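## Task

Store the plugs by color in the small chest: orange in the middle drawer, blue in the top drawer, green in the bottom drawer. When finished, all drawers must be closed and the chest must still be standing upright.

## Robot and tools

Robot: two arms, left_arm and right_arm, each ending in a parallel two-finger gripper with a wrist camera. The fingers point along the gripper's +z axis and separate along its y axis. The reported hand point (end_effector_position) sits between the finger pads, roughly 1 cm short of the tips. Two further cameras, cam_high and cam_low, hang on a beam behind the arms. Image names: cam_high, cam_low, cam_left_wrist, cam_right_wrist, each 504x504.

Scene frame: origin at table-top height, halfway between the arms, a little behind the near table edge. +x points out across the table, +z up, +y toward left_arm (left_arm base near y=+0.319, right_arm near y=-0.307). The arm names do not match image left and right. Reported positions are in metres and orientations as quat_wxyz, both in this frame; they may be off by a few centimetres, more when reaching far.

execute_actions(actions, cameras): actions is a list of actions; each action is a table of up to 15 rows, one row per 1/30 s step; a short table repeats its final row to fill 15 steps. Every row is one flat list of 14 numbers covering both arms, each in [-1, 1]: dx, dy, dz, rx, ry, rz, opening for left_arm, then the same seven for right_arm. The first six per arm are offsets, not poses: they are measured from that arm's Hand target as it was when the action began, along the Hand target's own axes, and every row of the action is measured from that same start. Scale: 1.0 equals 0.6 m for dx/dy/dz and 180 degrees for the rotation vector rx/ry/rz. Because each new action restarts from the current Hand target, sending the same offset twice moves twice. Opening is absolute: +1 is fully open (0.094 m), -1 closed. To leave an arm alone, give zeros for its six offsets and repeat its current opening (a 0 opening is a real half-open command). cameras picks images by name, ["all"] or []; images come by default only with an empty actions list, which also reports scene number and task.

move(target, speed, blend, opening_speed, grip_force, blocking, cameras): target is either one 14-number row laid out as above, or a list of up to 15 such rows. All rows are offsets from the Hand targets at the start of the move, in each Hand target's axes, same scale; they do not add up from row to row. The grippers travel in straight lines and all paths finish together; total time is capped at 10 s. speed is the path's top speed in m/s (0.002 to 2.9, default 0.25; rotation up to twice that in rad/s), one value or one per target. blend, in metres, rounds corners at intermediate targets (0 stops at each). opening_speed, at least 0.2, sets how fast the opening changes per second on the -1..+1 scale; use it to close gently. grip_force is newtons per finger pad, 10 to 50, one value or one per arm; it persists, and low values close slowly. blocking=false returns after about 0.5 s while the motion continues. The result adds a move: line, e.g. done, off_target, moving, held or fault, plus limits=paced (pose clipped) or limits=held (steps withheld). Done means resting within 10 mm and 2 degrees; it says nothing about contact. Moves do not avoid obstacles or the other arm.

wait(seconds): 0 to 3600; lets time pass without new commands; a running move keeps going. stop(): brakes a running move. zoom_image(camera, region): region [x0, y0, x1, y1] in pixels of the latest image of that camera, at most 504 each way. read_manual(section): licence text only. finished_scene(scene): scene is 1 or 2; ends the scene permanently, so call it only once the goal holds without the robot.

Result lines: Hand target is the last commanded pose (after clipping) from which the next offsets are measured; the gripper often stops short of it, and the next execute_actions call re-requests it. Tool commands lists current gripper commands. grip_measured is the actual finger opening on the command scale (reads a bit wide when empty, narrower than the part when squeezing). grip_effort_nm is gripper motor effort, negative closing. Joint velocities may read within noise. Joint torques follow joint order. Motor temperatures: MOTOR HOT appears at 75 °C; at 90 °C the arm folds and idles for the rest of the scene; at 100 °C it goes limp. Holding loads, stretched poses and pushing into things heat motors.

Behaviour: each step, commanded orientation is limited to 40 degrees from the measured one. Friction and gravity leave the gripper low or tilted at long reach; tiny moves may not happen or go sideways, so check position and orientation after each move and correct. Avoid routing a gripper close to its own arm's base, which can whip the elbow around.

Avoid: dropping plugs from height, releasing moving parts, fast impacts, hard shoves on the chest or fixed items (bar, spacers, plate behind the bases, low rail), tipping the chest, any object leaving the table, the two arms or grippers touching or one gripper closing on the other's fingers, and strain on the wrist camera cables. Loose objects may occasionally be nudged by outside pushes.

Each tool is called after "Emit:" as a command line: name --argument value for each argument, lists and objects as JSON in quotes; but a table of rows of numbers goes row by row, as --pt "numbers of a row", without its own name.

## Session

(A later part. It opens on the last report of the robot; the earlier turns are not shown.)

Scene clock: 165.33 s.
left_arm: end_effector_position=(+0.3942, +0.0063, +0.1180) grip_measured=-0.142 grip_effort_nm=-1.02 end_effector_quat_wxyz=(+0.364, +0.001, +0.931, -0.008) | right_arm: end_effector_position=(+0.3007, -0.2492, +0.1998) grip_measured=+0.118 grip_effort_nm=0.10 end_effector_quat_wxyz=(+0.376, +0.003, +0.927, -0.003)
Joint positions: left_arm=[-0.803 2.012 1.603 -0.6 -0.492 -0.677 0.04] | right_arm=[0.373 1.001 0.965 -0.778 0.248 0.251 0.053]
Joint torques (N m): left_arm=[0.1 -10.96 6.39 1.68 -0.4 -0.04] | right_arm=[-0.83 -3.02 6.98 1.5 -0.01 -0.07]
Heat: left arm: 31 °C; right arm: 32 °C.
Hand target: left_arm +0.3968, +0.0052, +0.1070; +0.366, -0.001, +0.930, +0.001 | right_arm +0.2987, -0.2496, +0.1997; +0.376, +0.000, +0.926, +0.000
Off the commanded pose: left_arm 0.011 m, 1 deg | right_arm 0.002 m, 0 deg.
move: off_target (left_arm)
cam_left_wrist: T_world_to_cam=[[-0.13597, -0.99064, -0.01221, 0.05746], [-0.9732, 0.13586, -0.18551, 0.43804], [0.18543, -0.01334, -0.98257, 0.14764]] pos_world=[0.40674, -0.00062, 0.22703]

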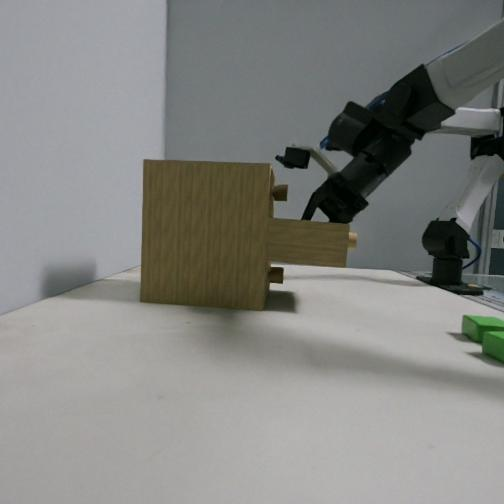

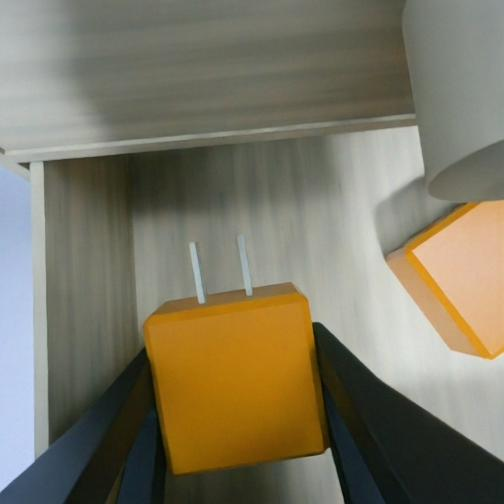

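Emit:
move --pt "0.0068 0 0.0073 0 0 0 -0.4 0 0 0 0 0 0 -1" --pt "0.0068 0 0.0073 0 0 0 0.12 0 0 0 0 0 0 -1" --pt "-0.085 0 -0.091 0 0 0 0.12 0.141 0 -0.044 0 -0.05 0 -1" --pt "0.044 0.25 -0.246 0 0 0 0.12 0.141 0.1 -0.044 0 -0.08 0 -1" --pt "0.044 0.25 -0.246 0 0 0 0.12 0.161 0.363 0.013 0 -0.1156 0 -1" --speed '[0.08,0.1,0.15,0.3,0.3]' --blend '[0,0,0.01,0.02,0]' --cameras '["cam_low","cam_right_wrist","cam_high"]'

Scene clock: 171.23 s.
left_arm: end_effector_position=(+0.2772, +0.1528, +0.1928) grip_measured=+0.117 grip_effort_nm=0.14 end_effector_quat_wxyz=(+0.364, -0.002, +0.932, +0.007) | right_arm: end_effector_position=(+0.2299, -0.0395, +0.1188) grip_measured=-0.990 grip_effort_nm=-0.51 end_effector_quat_wxyz=(+0.527, -0.018, +0.850, -0.010)
Joint positions: left_arm=[-0.753 1.293 1.126 -0.841 -0.488 -0.635 0.052] | right_arm=[1.372 1.549 0.869 -0.444 1.075 1.033 0]
Joint torques (N m): left_arm=[1.31 -7.56 6.53 1.47 -0.1 0.14] | right_arm=[-0.7 -4.51 9.2 1.07 0.59 0.11]
Heat: left arm: 32 °C; right arm: 32 °C.
Hand target: left_arm +0.2766, +0.1548, +0.1971; +0.366, -0.001, +0.930, +0.001 | right_arm +0.2351, -0.0318, +0.1267; +0.537, +0.000, +0.843, +0.000
Off the commanded pose: left_arm 0.005 m, 1 deg | right_arm 0.012 m, 3 deg.
move: off_target (right_arm); target 2's new opening was sent with left_arm's hand 0.017 m and 1 deg from that target
cam_right_wrist: T_world_to_cam=[[-0.10101, -0.99418, -0.03741, -0.01534], [-0.84793, 0.10569, -0.51947, 0.2927], [0.5204, -0.02075, -0.85367, 0.08727]] pos_world=[0.20123, -0.04438, 0.22598]
Images, in order (width x height): cam_high 504x504, cam_low 504x504, cam_right_wrist 504x504.

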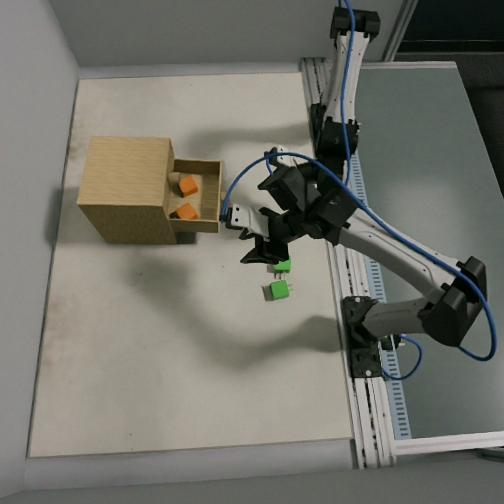

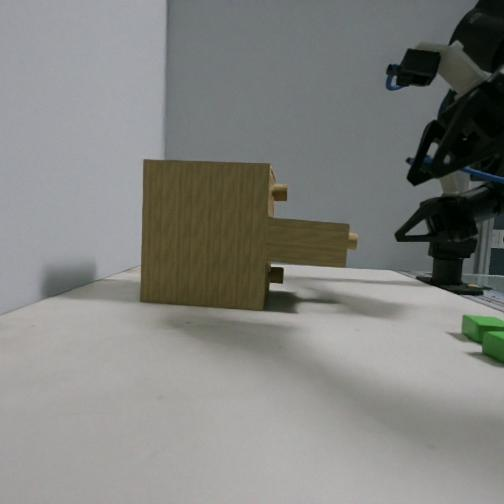

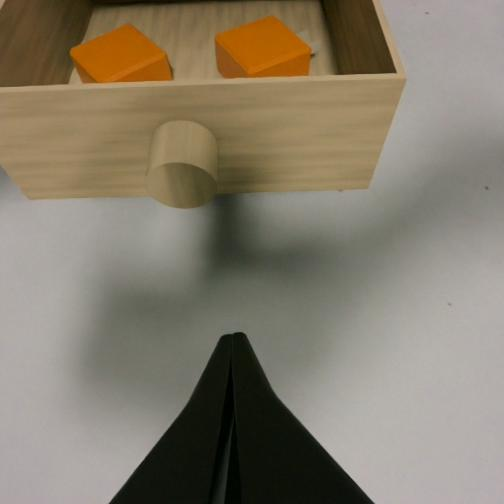

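Emit:
move --pt "0 0 0 0 0 0 0.12 -0.0837 0.0217 0.191 0 -0.0556 0 -1" --pt "0 0 0 0 0 0 0.12 -0.139 0.0167 0.2975 0 -0.0556 0 -1" --speed '[0.15,0.12]' --blend '[0.02,0]' --cameras '["cam_low","cam_right_wrist","cam_high"]'

Scene clock: 174.27 s.
left_arm: end_effector_position=(+0.2772, +0.1528, +0.1928) grip_measured=+0.117 grip_effort_nm=0.14 end_effector_quat_wxyz=(+0.364, -0.002, +0.932, +0.007) | right_arm: end_effector_position=(+0.4241, -0.0468, +0.1226) grip_measured=-0.990 grip_effort_nm=-0.51 end_effector_quat_wxyz=(+0.603, +0.013, +0.796, -0.043)
Joint positions: left_arm=[-0.753 1.293 1.126 -0.841 -0.488 -0.635 0.052] | right_arm=[0.871 1.886 0.983 0.493 0.886 0.272 0]
Joint torques (N m): left_arm=[1.05 -7.79 6.75 1.46 -0.17 0.11] | right_arm=[0.25 -6.67 10.03 1.98 -0.52 -0.05]
Heat: left arm: 32 °C; right arm: 32 °C.
Hand target: left_arm +0.2766, +0.1548, +0.1971; +0.366, -0.001, +0.930, +0.001 | right_arm +0.4321, -0.0219, +0.1270; +0.609, +0.000, +0.793, +0.000
Off the commanded pose: left_arm 0.005 m, 1 deg | right_arm 0.026 m, 5 deg.
move: off_target (right_arm)
cam_right_wrist: T_world_to_cam=[[-0.17525, -0.98367, -0.04096, 0.02955], [-0.72492, 0.15708, -0.67068, 0.4289], [0.66617, -0.08785, -0.74061, -0.0895]] pos_world=[0.37572, -0.04617, 0.22258]
Images, in order (width x height): cam_high 504x504, cam_low 504x504, cam_right_wrist 504x504.

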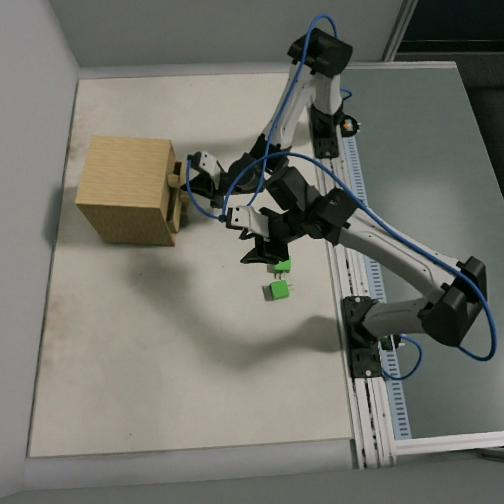

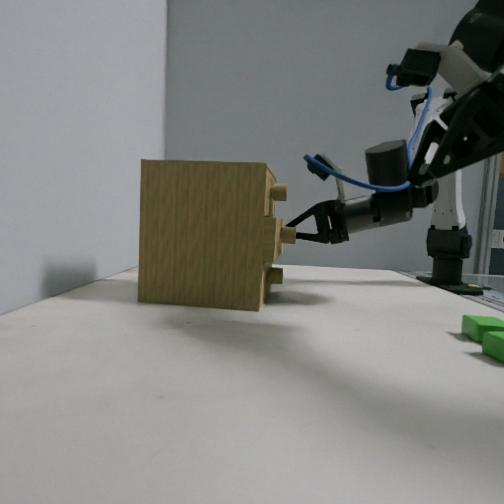

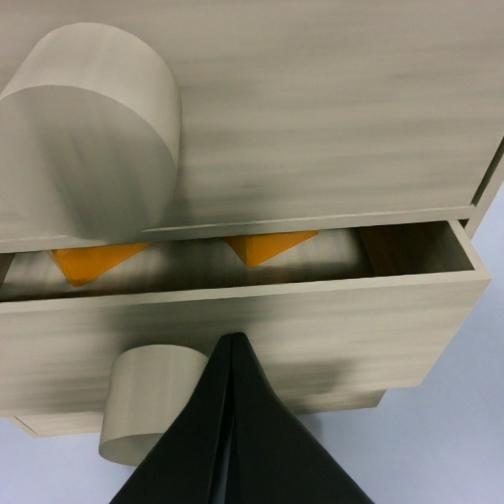

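Emit:
move --pt "0 0 0 0 0 0 0.12 0.03 0.0067 -0.1127 0 0 0 0.3" --pt "0 0 0 0 0 0 0.12 0.0052 0.0067 -0.0193 0 0 0 0.3" --pt "0 0 0 0 0 0 0.12 0.0052 0.0067 -0.0193 0 0 0 -0.7" --pt "0 0 0 0 0 0 0.12 -0.0095 0.0067 0.0354 0 0 0 -0.7" --speed '[0.2,0.15,0.1,0.1]' --cameras '["cam_low","cam_right_wrist","cam_high"]'

Scene clock: 179.33 s.
left_arm: end_effector_position=(+0.2772, +0.1528, +0.1928) grip_measured=+0.117 grip_effort_nm=0.14 end_effector_quat_wxyz=(+0.364, -0.002, +0.932, +0.007) | right_arm: end_effector_position=(+0.4459, -0.0275, +0.1232) grip_measured=-0.699 grip_effort_nm=-0.07 end_effector_quat_wxyz=(+0.604, +0.001, +0.797, -0.013)
Joint positions: left_arm=[-0.753 1.293 1.126 -0.841 -0.488 -0.635 0.052] | right_arm=[0.845 1.952 1.072 0.506 0.803 0.257 0.014]
Joint torques (N m): left_arm=[0.98 -7.62 6.54 1.42 -0.18 0.14] | right_arm=[-0.69 -7.6 9.96 1.84 -0.08 -0.08]
Heat: left arm: 32 °C; right arm: 33 °C.
Hand target: left_arm +0.2766, +0.1548, +0.1971; +0.366, -0.001, +0.930, +0.001 | right_arm +0.4542, -0.0180, +0.1269; +0.609, +0.000, +0.793, +0.000
Off the commanded pose: left_arm 0.005 m, 1 deg | right_arm 0.013 m, 2 deg.
move: off_target (right_arm); target 3's new opening was sent with right_arm's hand 0.012 m and 2 deg from that target
cam_right_wrist: T_world_to_cam=[[-0.12198, -0.98974, -0.07445, 0.03257], [-0.73278, 0.14039, -0.66582, 0.44452], [0.66944, -0.02667, -0.74239, -0.10147]] pos_world=[0.39764, -0.03288, 0.22306]
Images, in order (width x height): cam_high 504x504, cam_low 504x504, cam_right_wrist 504x504.

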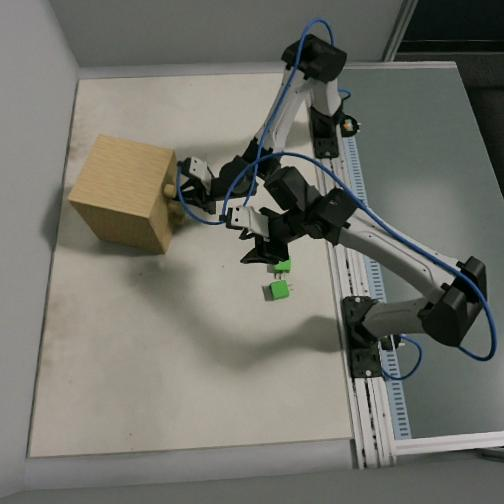

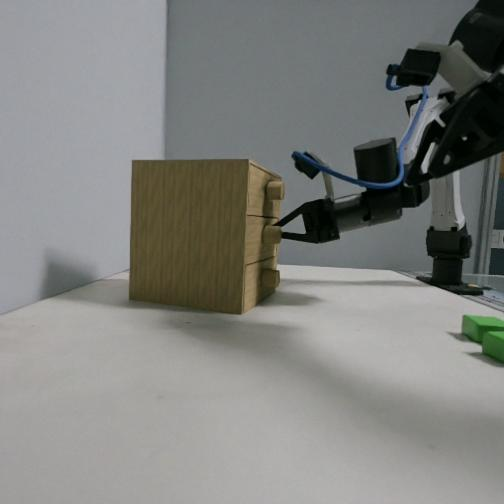

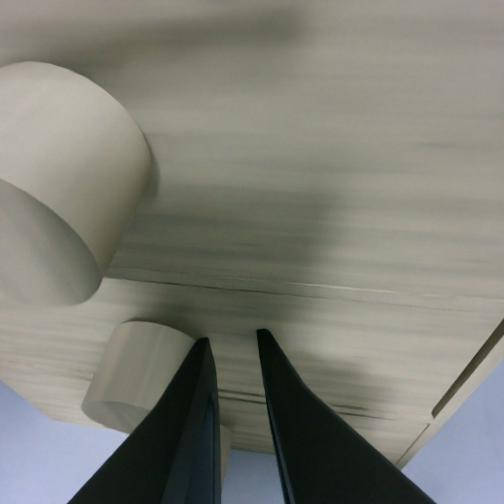

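Emit:
move --pt "0.1 0.03 0.0 -0.03 0.05 -0.046 0.3 0.0432 0 -0.161 0 0 0 -0.7" --pt "0.2097 0.0553 0.0253 -0.0624 0.0988 -0.0925 0.3 0.113 -0.012 -0.184 0 0 0 0.3" --speed 0.25 --blend 0.02 --cameras '["all"]'

Emit:
zoom_image --camera "cam_high" --region '[60, 120, 220, 280]'

Scene clock: 184.83 s.
left_arm: end_effector_position=(+0.1973, +0.1903, +0.0985) grip_measured=+0.298 grip_effort_nm=0.14 end_effector_quat_wxyz=(+0.214, -0.167, +0.961, +0.047) | right_arm: end_effector_position=(+0.3312, -0.0252, +0.0856) grip_measured=+0.298 grip_effort_nm=0.10 end_effector_quat_wxyz=(+0.602, -0.010, +0.798, -0.007)
Joint positions: left_arm=[-0.822 1.293 0.911 -1.039 -0.397 -1.155 0.061] | right_arm=[1.103 1.838 0.747 0.582 1.012 0.42 0.061]
Joint torques (N m): left_arm=[-0.35 -6.52 6.12 0.64 -0.14 -0.15] | right_arm=[0.16 -8.13 5.12 1.75 0.35 0.06]
Heat: left arm: 32 °C; right arm: 33 °C.
Hand target: left_arm +0.1948, +0.1879, +0.1002; +0.213, -0.170, +0.961, +0.038 | right_arm +0.3299, -0.0251, +0.0899; +0.609, +0.000, +0.793, +0.000
Off the commanded pose: left_arm 0.004 m, 1 deg | right_arm 0.004 m, 2 deg.
move: done
cam_left_wrist: T_world_to_cam=[[0.21759, -0.97602, -0.00573, 0.13958], [-0.96894, -0.21671, 0.11909, 0.25413], [-0.11748, -0.02036, -0.99287, 0.2296]] pos_world=[0.24284, 0.19598, 0.1985]
cam_right_wrist: T_world_to_cam=[[-0.0964, -0.99285, -0.07038, 0.00915], [-0.73953, 0.11877, -0.66256, 0.33652], [0.66618, -0.01182, -0.7457, -0.05075]] pos_world=[0.28356, -0.03148, 0.18577]

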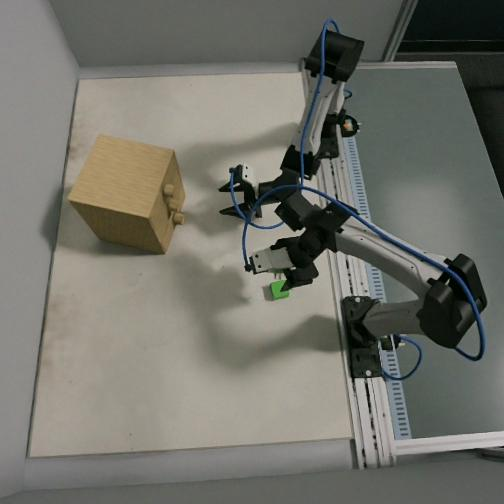

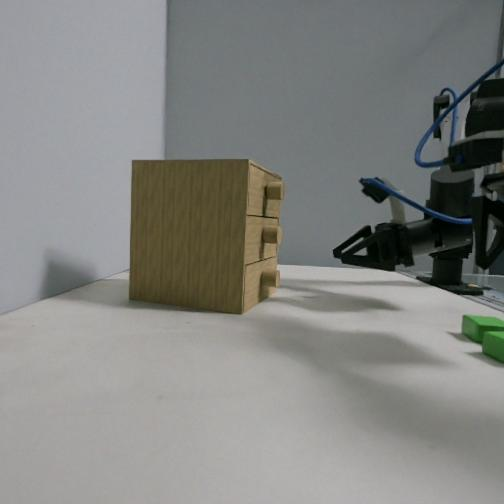

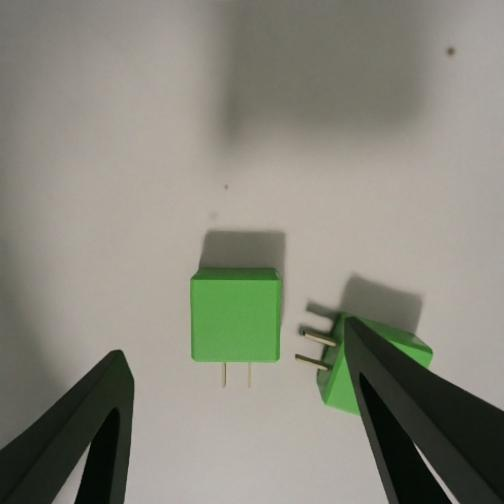

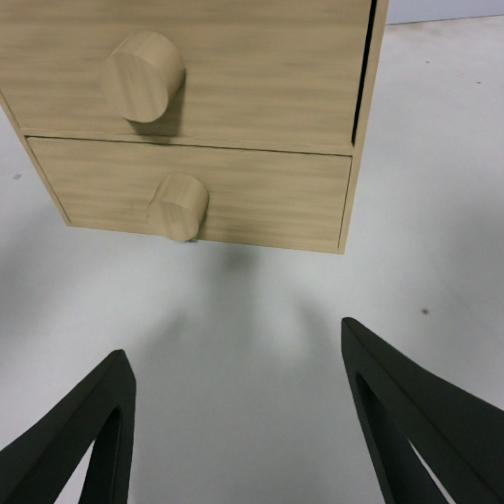

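Scaled by 3.150 from the camera's image (finer frame: 720x720).

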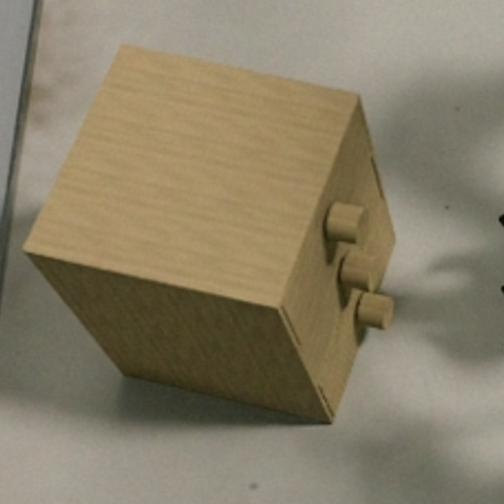

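Emit:
move --pt "0 0.0118 0 0 0 0 0.12 0.0363 0.0867 0.0702 0.043 0 0.0115 0.3" --pt "0.0632 0.0118 0.1185 0 0 0 0.12 0.0037 0.0543 0.1987 0.043 0 0.0115 0.3" --speed '[0.25,0.13]' --cameras '["cam_low","cam_left_wrist","cam_right_wrist"]'

Scene clock: 192.57 s.
left_arm: end_effector_position=(+0.1951, +0.1913, +0.0314) grip_measured=+0.122 grip_effort_nm=-0.11 end_effector_quat_wxyz=(+0.231, -0.174, +0.957, +0.028) | right_arm: end_effector_position=(+0.4394, -0.0011, +0.0570) grip_measured=+0.298 grip_effort_nm=0.10 end_effector_quat_wxyz=(+0.602, +0.054, +0.794, -0.054)
Joint positions: left_arm=[-0.839 1.324 0.645 -0.698 -0.409 -1.177 0.053] | right_arm=[0.93 2.212 1.2 0.526 1.002 0.401 0.061]
Joint torques (N m): left_arm=[0.16 -2.44 4.3 0.81 -0.1 0] | right_arm=[-0.28 -9.05 8.51 1.76 0.11 -0.06]
Heat: left arm: 31 °C; right arm: 33 °C.
Hand target: left_arm +0.1884, +0.1932, +0.0197; +0.213, -0.170, +0.961, +0.038 | right_arm +0.4445, +0.0074, +0.0568; +0.607, +0.055, +0.791, -0.043
Off the commanded pose: left_arm 0.014 m, 2 deg | right_arm 0.010 m, 1 deg.
move: off_target (left_arm)
cam_left_wrist: T_world_to_cam=[[0.22047, -0.97474, 0.03565, 0.13853], [-0.9723, -0.21671, 0.08761, 0.26188], [-0.07767, -0.05397, -0.99552, 0.16146]] pos_world=[0.23663, 0.2005, 0.13285]
cam_right_wrist: T_world_to_cam=[[-0.25189, -0.96497, -0.07334, 0.11003], [-0.70626, 0.23511, -0.66777, 0.38057], [0.66163, -0.1164, -0.74074, -0.14235]] pos_world=[0.39068, 0.00013, 0.15676]

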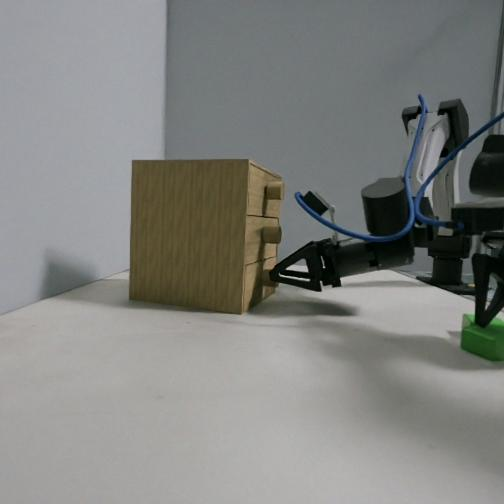

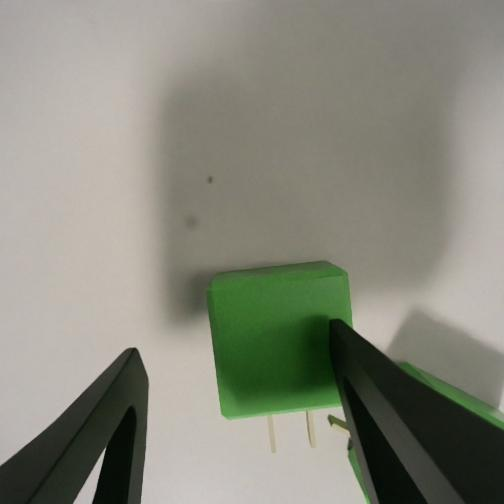

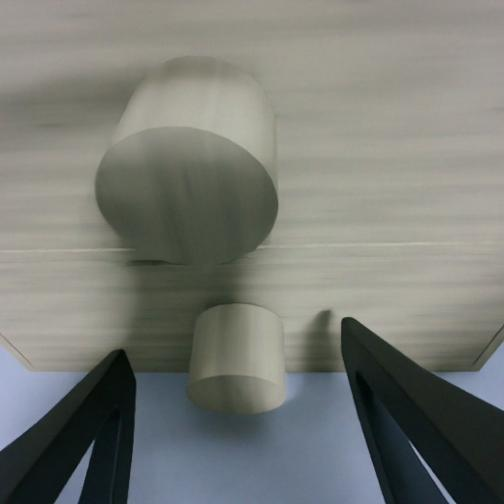

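Emit:
move --pt "-0.0211 -0.0183 -0.0453 0 0 0 0.12 0 0 0 0 0 0 -0.7" --pt "0 -0.0183 0.0118 0 0 0 0.12 0 0 0 0 0 0 -0.7" --pt "0 -0.0183 0.0118 0 0 0 -0.4 0 0 0 0 0 0 -0.7" --pt "-0.0845 -0.0183 -0.169 0 0 0 -0.4 0.0428 0.0172 -0.16 0 0 0 -0.7" --speed '[0.15,0.1,0.1,0.15]' --cameras '["all"]'

Scene clock: 198.70 s.
left_arm: end_effector_position=(+0.1915, +0.1883, +0.0996) grip_measured=-0.397 grip_effort_nm=-0.12 end_effector_quat_wxyz=(+0.207, -0.167, +0.962, +0.055) | right_arm: end_effector_position=(+0.3908, +0.0162, +0.0535) grip_measured=-0.449 grip_effort_nm=-1.02 end_effector_quat_wxyz=(+0.617, +0.062, +0.783, -0.058)
Joint positions: left_arm=[-0.846 1.306 0.93 -1.076 -0.397 -1.184 0.028] | right_arm=[1.055 2.205 1.148 0.511 1.142 0.494 0.026]
Joint torques (N m): left_arm=[0.91 -6.93 8.35 0.54 -0.2 0.1] | right_arm=[-0.91 -10.8 6.04 1.46 0.05 -0.05]
Heat: left arm: 30 °C; right arm: 33 °C.
Hand target: left_arm +0.1950, +0.1840, +0.1106; +0.213, -0.171, +0.961, +0.038 (not the last commanded pose) | right_arm +0.3937, +0.0175, +0.0528; +0.614, +0.060, +0.785, -0.053 (not the last commanded pose)
Off the commanded pose: left_arm 0.034 m, 2 deg | right_arm 0.046 m, 2 deg.
move: held (right_arm; a check stopped the path), off_target (left_arm; braked when a check withheld steps of right_arm); path passed 3 of 4 targets; target 3's new opening was sent with left_arm's hand 0.024 m and 5 deg from that target; limits=held
pose unreachable (right arm): on one or more control steps of this call, first in action 0 (counted from 0), this arm could not follow its commanded pose, so it was not sent that pose on those steps. It may still have moved: this result reports where it is.
cause: moving toward the commanded pose would bring a part of the arm too close to another arm (this arm's wrist (the part past joint 4) and the left arm's gripper housing, along the way the arms are being sent, or toward where that arm still pushes).
cam_left_wrist: T_world_to_cam=[[0.22042, -0.97515, -0.02232, 0.13983], [-0.9662, -0.22142, 0.13204, 0.247], [-0.1337, -0.00754, -0.99099, 0.23044]] pos_world=[0.23864, 0.19278, 0.19887]
cam_right_wrist: T_world_to_cam=[[-0.26645, -0.96018, -0.08395, 0.12037], [-0.67639, 0.24833, -0.69342, 0.32929], [0.68666, -0.12798, -0.71563, -0.12169]] pos_world=[0.33836, 0.01823, 0.15136]

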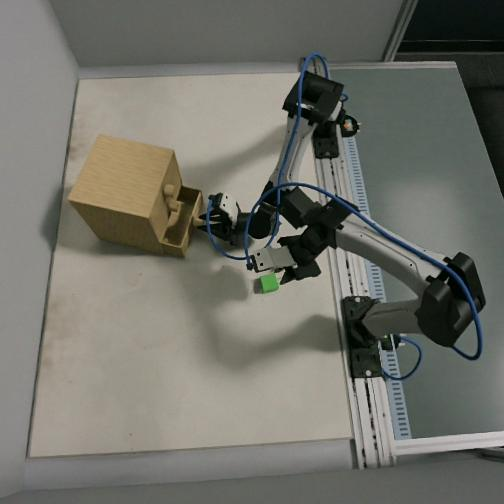

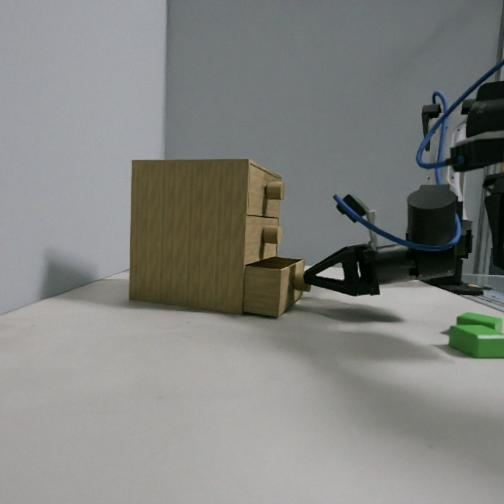

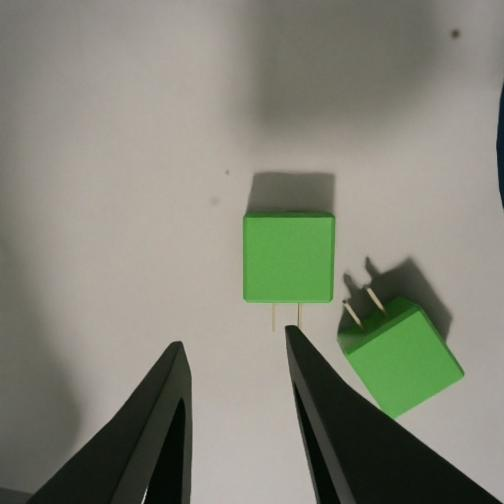

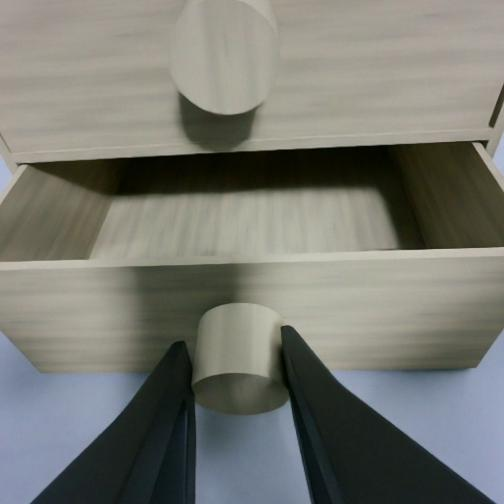

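Emit:
move --pt "-0.117 0.141 -0.129 0 0 0 0.3 0 0 0 0 0 0 -0.7" --pt "-0.117 0.141 -0.129 0 0 0 0.3 0.032 0.013 -0.12 0 0 0 -0.7" --pt "-0.117 0.141 -0.129 0 0 0 0.3 0.032 0.013 -0.12 0 0 0 0.3" --pt "-0.117 0.141 -0.129 0 0 0 0.3 -0.018 -0.04 -0.254 0 0 0 0.3" --pt "-0.117 0.141 -0.129 0 0 0 0.3 -0.15 -0.35 -0.254 0 0 0 0.3" --speed '[0.25,0.12,0.1,0.2,0.3]' --blend '[0,0,0,0.02,0]' --cameras '["all"]'

Emit:
zoom_image --camera "cam_high" --region '[60, 120, 310, 320]'

Scene clock: 206.03 s.
left_arm: end_effector_position=(+0.1919, +0.2753, +0.2026) grip_measured=+0.298 grip_effort_nm=0.14 end_effector_quat_wxyz=(+0.208, -0.171, +0.962, +0.047) | right_arm: end_effector_position=(+0.2373, -0.1679, +0.1784) grip_measured=+0.298 grip_effort_nm=0.10 end_effector_quat_wxyz=(+0.616, +0.062, +0.783, -0.056)
Joint positions: left_arm=[-0.448 1.087 1.199 -1.408 -0.309 -0.775 0.061] | right_arm=[1.266 1.046 0.581 -0.471 1.296 0.911 0.061]
Joint torques (N m): left_arm=[1.18 -2.73 8.46 0.95 -0.06 0.12] | right_arm=[-0.02 -3.34 6.82 0.96 0.33 -0.02]
Heat: left arm: 30 °C; right arm: 32 °C.
Hand target: left_arm +0.1948, +0.2739, +0.2106; +0.214, -0.170, +0.961, +0.038 | right_arm +0.2358, -0.1687, +0.1788; +0.614, +0.059, +0.785, -0.053
Off the commanded pose: left_arm 0.008 m, 1 deg | right_arm 0.002 m, 1 deg.
move: done
cam_left_wrist: T_world_to_cam=[[0.22464, -0.97443, -0.00499, 0.22239], [-0.96577, -0.22332, 0.132, 0.25352], [-0.12973, -0.02483, -0.99124, 0.33729]] pos_world=[0.23864, 0.28169, 0.30198]
cam_right_wrist: T_world_to_cam=[[-0.26387, -0.96069, -0.08635, -0.08701], [-0.67862, 0.24852, -0.69116, 0.35798], [0.68545, -0.12378, -0.71752, 0.05079]] pos_world=[0.18516, -0.16627, 0.27636]

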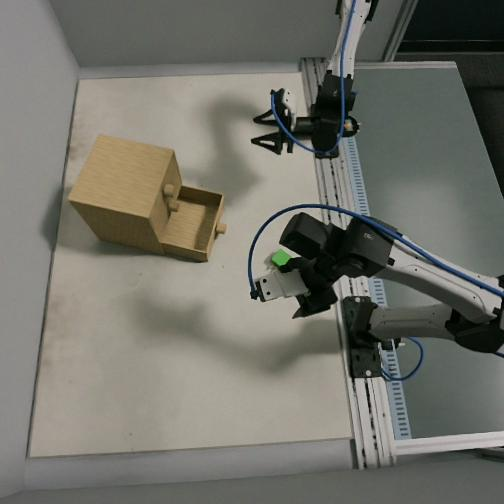

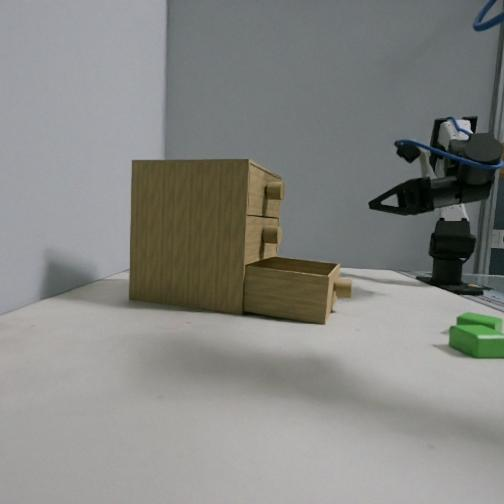

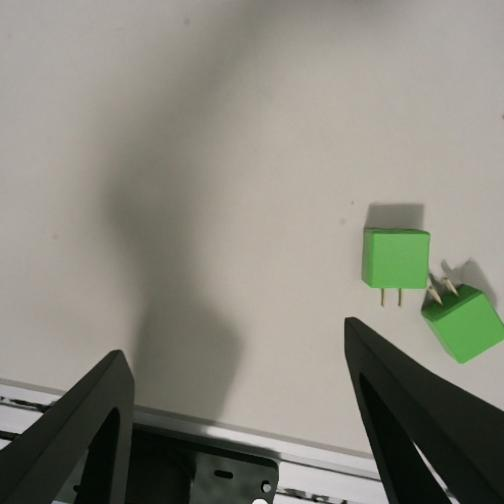

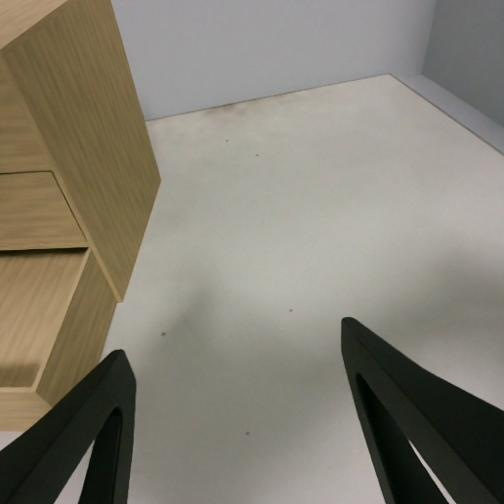

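Scaled by 2.016 from the camera's image (finer frame: 720x720).

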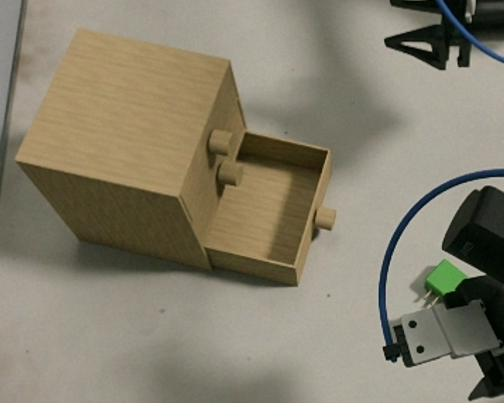

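Emit:
move --target '[0.1785,-0.241,0.1373,-0.0493,0,-0.1057,0.3,0,0,0,0,0,0,0.3]' --speed 0.3 --cameras '["cam_left_wrist"]'

Scene clock: 217.10 s.
left_arm: end_effector_position=(+0.1826, +0.1213, +0.0868) grip_measured=+0.298 grip_effort_nm=0.14 end_effector_quat_wxyz=(+0.192, -0.342, +0.917, +0.076) | right_arm: end_effector_position=(+0.2373, -0.1679, +0.1783) grip_measured=+0.298 grip_effort_nm=0.10 end_effector_quat_wxyz=(+0.616, +0.062, +0.784, -0.056)
Joint positions: left_arm=[-1.027 1.651 1.198 -1.209 -0.387 -1.776 0.061] | right_arm=[1.266 1.046 0.581 -0.472 1.296 0.911 0.061]
Joint torques (N m): left_arm=[-0.55 -6.72 7.92 -0.04 -0.48 -0.21] | right_arm=[-0.02 -3.33 6.82 0.96 0.32 -0.02]
Motor temperatures (°C): left_arm=[18 28 31 23 19 21 21] | right_arm=[19 29 31 25 16 20 20]
Heat: left arm: 31 °C; right arm: 31 °C.
Hand target: left_arm +0.1862, +0.1168, +0.0905; +0.203, -0.343, +0.914, +0.076 | right_arm +0.2358, -0.1686, +0.1788; +0.614, +0.060, +0.785, -0.053
Off the commanded pose: left_arm 0.007 m, 1 deg | right_arm 0.002 m, 1 deg.
move: done
cam_left_wrist: T_world_to_cam=[[0.55357, -0.83275, 0.00941, -0.00473], [-0.82482, -0.54667, 0.1443, 0.23781], [-0.11502, -0.08764, -0.98949, 0.22228]] pos_world=[0.22434, 0.14555, 0.18567]

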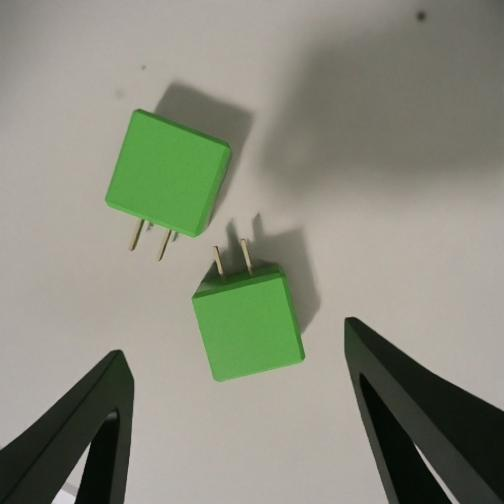

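Emit:
move --pt "0.0587 -0.0027 0.0997 -0.0235 0 -0.0503 0.3 0 0 0 0 0 0 0.3" --pt "0.0587 -0.0027 0.0997 -0.0235 0 -0.0503 -0.4 0 0 0 0 0 0 0.3" --pt "-0.0258 -0.0027 -0.0813 -0.0235 0 -0.0503 -0.4 0 0 0 0 0 0 0.3" --speed '[0.15,0.1,0.25]' --cameras '["cam_left_wrist","cam_high","cam_low"]'

Scene clock: 221.80 s.
left_arm: end_effector_position=(+0.1812, +0.1137, +0.1291) grip_measured=-0.178 grip_effort_nm=-1.02 end_effector_quat_wxyz=(+0.195, -0.415, +0.882, +0.110) | right_arm: end_effector_position=(+0.2373, -0.1679, +0.1783) grip_measured=+0.298 grip_effort_nm=0.10 end_effector_quat_wxyz=(+0.616, +0.062, +0.784, -0.056)
Joint positions: left_arm=[-1.042 1.749 1.463 -1.489 -0.387 -1.978 0.039] | right_arm=[1.266 1.046 0.581 -0.472 1.296 0.911 0.061]
Joint torques (N m): left_arm=[0.54 -11.28 7.82 -0.3 -0.26 -0.08] | right_arm=[-0.02 -3.34 6.82 0.96 0.33 -0.02]
Heat: left arm: 31 °C; right arm: 31 °C.
Hand target: left_arm +0.1822, +0.1112, +0.1411; +0.196, -0.421, +0.881, +0.094 | right_arm +0.2358, -0.1686, +0.1788; +0.614, +0.060, +0.785, -0.053
Off the commanded pose: left_arm 0.012 m, 2 deg | right_arm 0.002 m, 1 deg.
move: off_target (left_arm)
cam_left_wrist: T_world_to_cam=[[0.68647, -0.7269, -0.01933, -0.04297], [-0.72091, -0.68381, 0.11263, 0.22721], [-0.09509, -0.06338, -0.99345, 0.2574]] pos_world=[0.21777, 0.14044, 0.2293]
Images, in order (width x height): cam_high 504x504, cam_low 504x504, cam_left_wrist 504x504.

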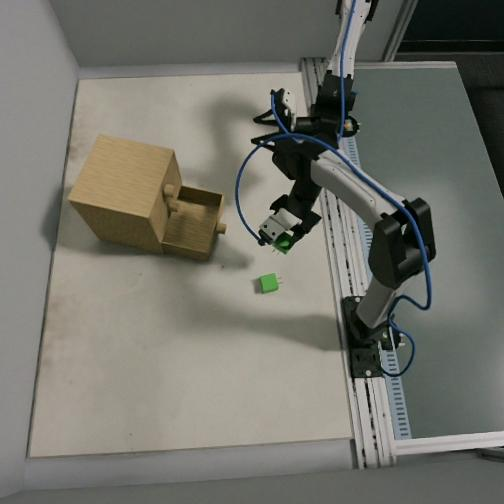

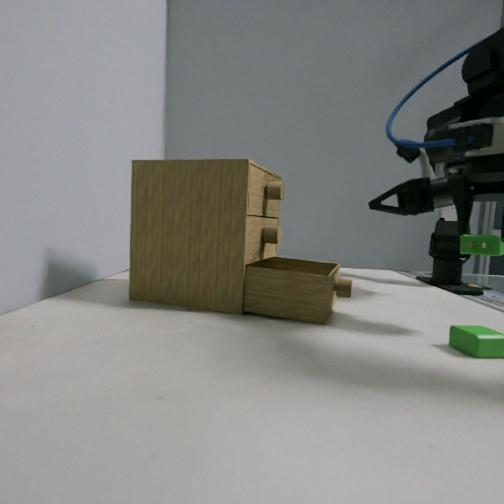

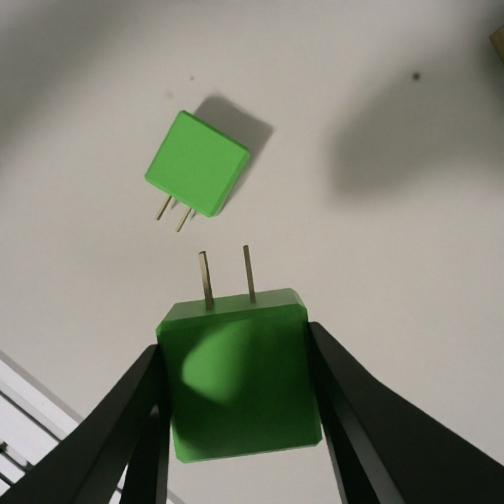

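Emit:
move --pt "-0.15 0.084 -0.077 0.1 0 0.21 -0.4 0.02 0.12 0.0 -0.15 0.15 -0.2 0.0" --pt "-0.15 0.084 -0.077 0.2 0 0.43 -0.4 0.0507 0.309 0.1343 -0.3225 0.329 -0.408 0.0" --speed 0.35 --blend 0.03 --cameras '["cam_right_wrist","cam_high","cam_low"]'

Scene clock: 230.73 s.
left_arm: end_effector_position=(+0.1789, +0.1937, +0.2152) grip_measured=-0.178 grip_effort_nm=-1.02 end_effector_quat_wxyz=(+0.189, +0.285, +0.938, -0.053) | right_arm: end_effector_position=(+0.3340, -0.0006, +0.1308) grip_measured=+0.002 grip_effort_nm=-0.09 end_effector_quat_wxyz=(+0.027, -0.633, +0.773, -0.005)
Joint positions: left_arm=[-0.552 1.101 1.26 -1.346 0.013 0.013 0.039] | right_arm=[0.799 2.255 2.304 -1.552 0.026 -0.604 0.047]
Joint torques (N m): left_arm=[1.11 -4.48 5.94 1.45 0.25 0.16] | right_arm=[-0.53 -9.65 8.84 0.34 -0.15 -0.08]
Heat: left arm: 31 °C; right arm: 31 °C.
Hand target: left_arm +0.1820, +0.1911, +0.2212; +0.207, +0.288, +0.933, -0.063 | right_arm +0.3351, +0.0027, +0.1281; +0.000, -0.636, +0.772, +0.000
Off the commanded pose: left_arm 0.007 m, 2 deg | right_arm 0.004 m, 3 deg.
joint sent to its limit (right arm) — joint 4 (wrist pitch), lower limit. The joint targets are off in orientation, not in position.
move: off_target (right_arm)
cam_right_wrist: T_world_to_cam=[[0.94258, -0.31453, 0.11233, -0.3335], [-0.32778, -0.80665, 0.49181, 0.07653], [-0.06407, -0.50039, -0.86343, 0.24038]] pos_world=[0.35484, 0.07712, 0.20738]
Images, in order (width x height): cam_high 504x504, cam_low 504x504, cam_right_wrist 504x504.

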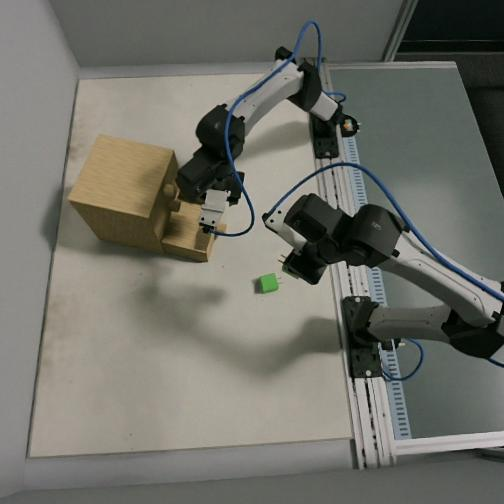

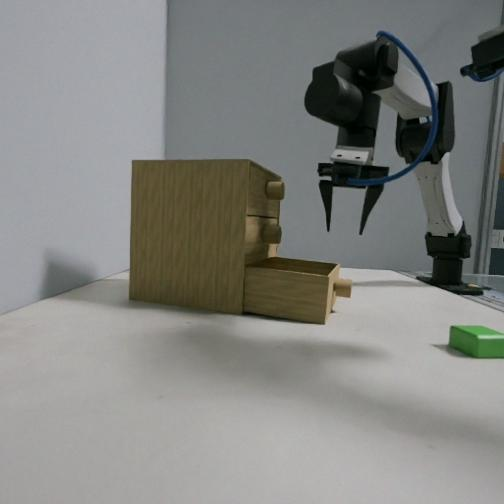

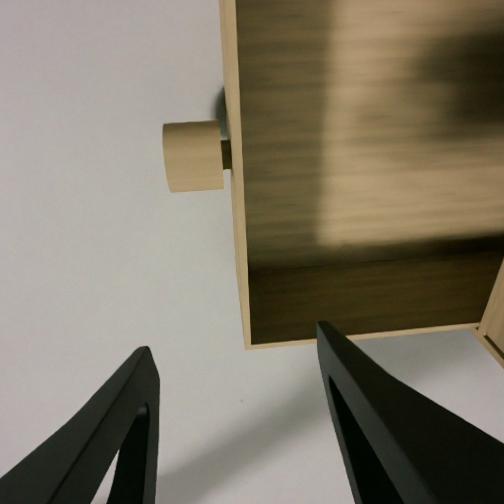

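Emit:
move --pt "0 0 0 0 0 0 -0.4 -0.0019 -0.0098 0.0983 0 0 0 0.0" --pt "0 0 0 0 0 0 -0.4 -0.0019 -0.0098 0.0983 0 0 0 -1" --pt "0 0 0 0 0 0 -0.4 -0.0019 0.048 0.0983 0 0 0 -1" --pt "0 0 0 0 0 0 -0.4 -0.0019 0.048 0.0983 0 0 0 0.0" --pt "0 0 0 0 0 0 -0.4 -0.0019 0.048 -0.03 0 0 0 0.0" --speed '[0.12,0.1,0.1,0.1,0.2]' --cameras '["cam_right_wrist","cam_high","cam_low"]'

Emit:
zoom_image --camera "cam_high" --region '[60, 120, 310, 320]'

Scene clock: 237.87 s.
left_arm: end_effector_position=(+0.1788, +0.1937, +0.2152) grip_measured=-0.178 grip_effort_nm=-1.02 end_effector_quat_wxyz=(+0.189, +0.285, +0.938, -0.053) | right_arm: end_effector_position=(+0.3091, +0.0066, +0.1211) grip_measured=-0.002 grip_effort_nm=0.10 end_effector_quat_wxyz=(+0.003, -0.637, +0.771, -0.005)
Joint positions: left_arm=[-0.552 1.101 1.26 -1.346 0.014 0.014 0.039] | right_arm=[0.849 2.239 2.237 -1.552 0.023 -0.562 0.047]
Joint torques (N m): left_arm=[1.02 -4.46 6.27 1.49 0.1 0.12] | right_arm=[-0.01 -15.5 8.2 0.23 -0.11 0.05]
Heat: left arm: 31 °C; right arm: 32 °C.
Hand target: left_arm +0.1820, +0.1911, +0.2212; +0.207, +0.288, +0.933, -0.063 | right_arm +0.3070, +0.0094, +0.1461; +0.001, -0.636, +0.771, +0.000
Off the commanded pose: left_arm 0.007 m, 2 deg | right_arm 0.025 m, 1 deg.
joint sent to its limit (right arm) — joint 4 (wrist pitch), lower limit. The joint targets are off in orientation, not in position.
move: off_target (right_arm); target 4's new opening was sent with right_arm's hand 0.023 m and 4 deg from that target
cam_right_wrist: T_world_to_cam=[[0.94921, -0.30253, 0.08647, -0.30572], [-0.30113, -0.79376, 0.52845, 0.06615], [-0.09123, -0.52765, -0.84455, 0.24033]] pos_world=[0.33204, 0.08683, 0.19445]
Images, in order (width x height): cam_high 504x504, cam_low 504x504, cam_right_wrist 504x504.

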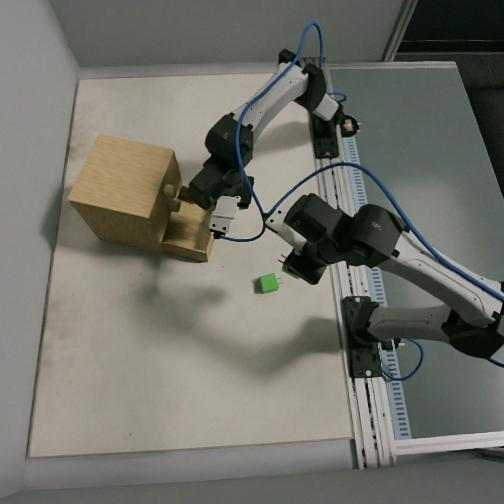

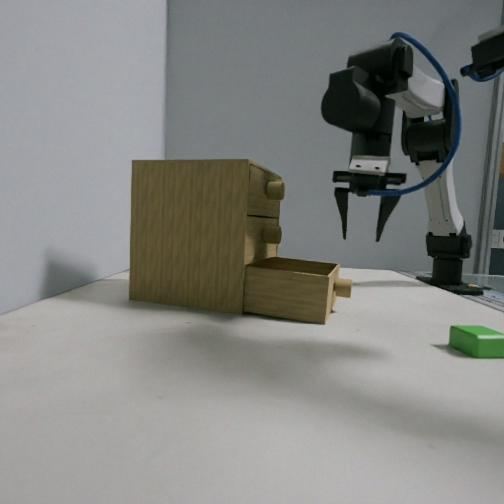

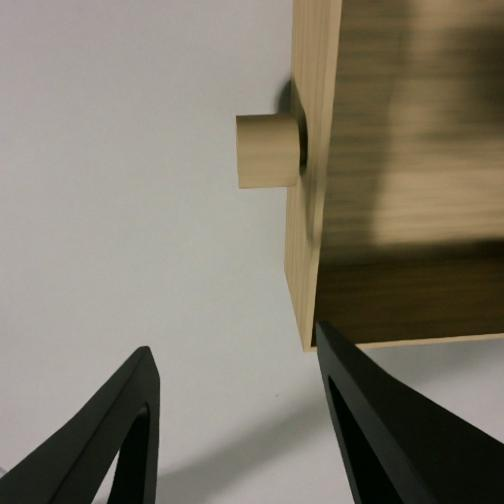

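Scaled by 2.016 from the camera's image (finer frame: 720x720).

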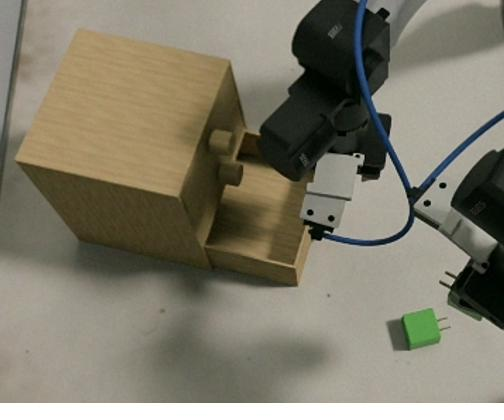

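Emit:
move --pt "0 0 0 0.03 0 0.07 -0.4 0.3425 0.018 -0.083 0 0 0 0.0" --pt "-0.3713 0.007 0.2577 0.1486 0.0239 0.358 -0.4 0.3425 0.018 -0.083 0 0 0 0.0" --speed 0.35 --blend 0.02 --cameras '["cam_left_wrist","cam_high","cam_low"]'

Emit:
zoom_image --camera "cam_high" --region '[60, 120, 310, 320]'

Scene clock: 247.37 s.
left_arm: end_effector_position=(+0.4054, +0.0530, +0.1742) grip_measured=-0.178 grip_effort_nm=-1.02 end_effector_quat_wxyz=(+0.167, +0.756, +0.625, -0.104) | right_arm: end_effector_position=(+0.2619, -0.1893, +0.1893) grip_measured=-0.002 grip_effort_nm=0.10 end_effector_quat_wxyz=(+0.015, -0.635, +0.772, -0.012)
Joint positions: left_arm=[-0.431 2.377 2.586 -1.565 0.341 1.269 0.039] | right_arm=[0.483 1.575 1.615 -1.559 0.022 -0.923 0.047]
Joint torques (N m): left_arm=[-0.27 -13.72 8.01 0.75 0.42 0.17] | right_arm=[-0.79 -8.29 5.83 0.35 -0.17 -0.08]
Heat: left arm: 31 °C; right arm: 32 °C.
Hand target: left_arm +0.4053, +0.0443, +0.1750; +0.107, +0.776, +0.606, -0.137 | right_arm +0.2573, -0.1903, +0.1959; +0.000, -0.636, +0.771, +0.000
Off the commanded pose: left_arm 0.009 m, 8 deg | right_arm 0.008 m, 2 deg.
joint sent to its limit (left arm) — joint 4 (wrist pitch), lower limit. The joint targets are off in orientation, not in position.
joint sent to its limit (right arm) — joint 4 (wrist pitch), lower limit. The joint targets are off in orientation, not in position.
move: off_target (left_arm)
cam_left_wrist: T_world_to_cam=[[-0.95205, 0.28924, -0.09972, 0.38416], [0.26628, 0.94387, 0.19545, -0.15866], [0.15066, 0.15953, -0.97563, 0.20514]] pos_world=[0.37708, 0.00592, 0.26946]
Images, in order (width x height): cam_high 504x504, cam_low 504x504, cam_left_wrist 504x504.

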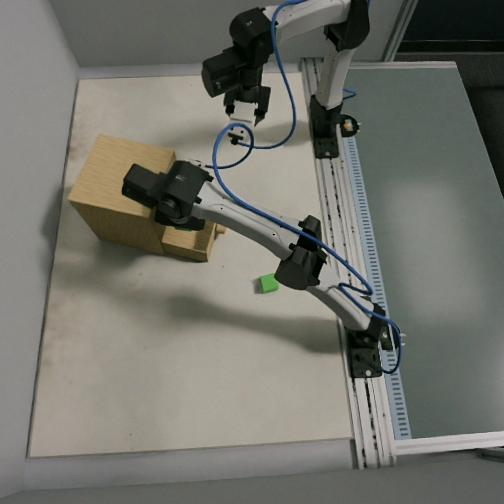

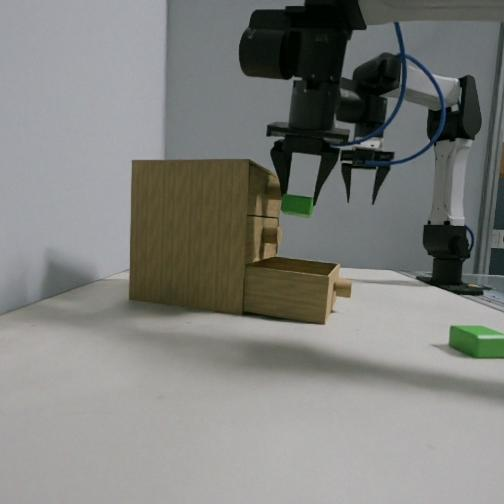

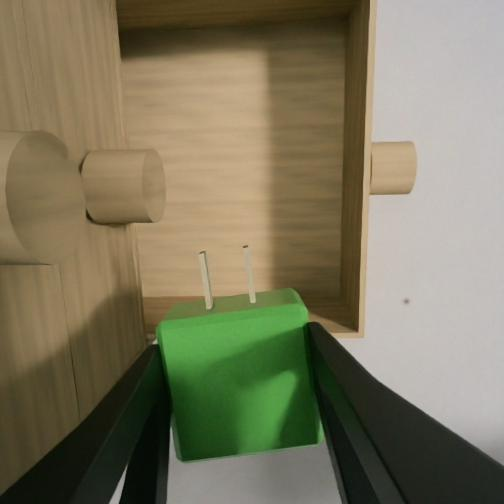

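Scaled by 2.016 from the camera's image (finer frame: 720x720).

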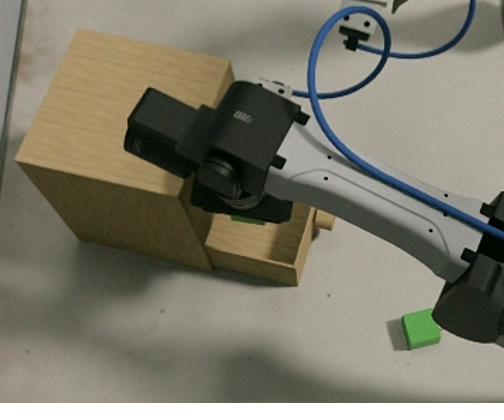

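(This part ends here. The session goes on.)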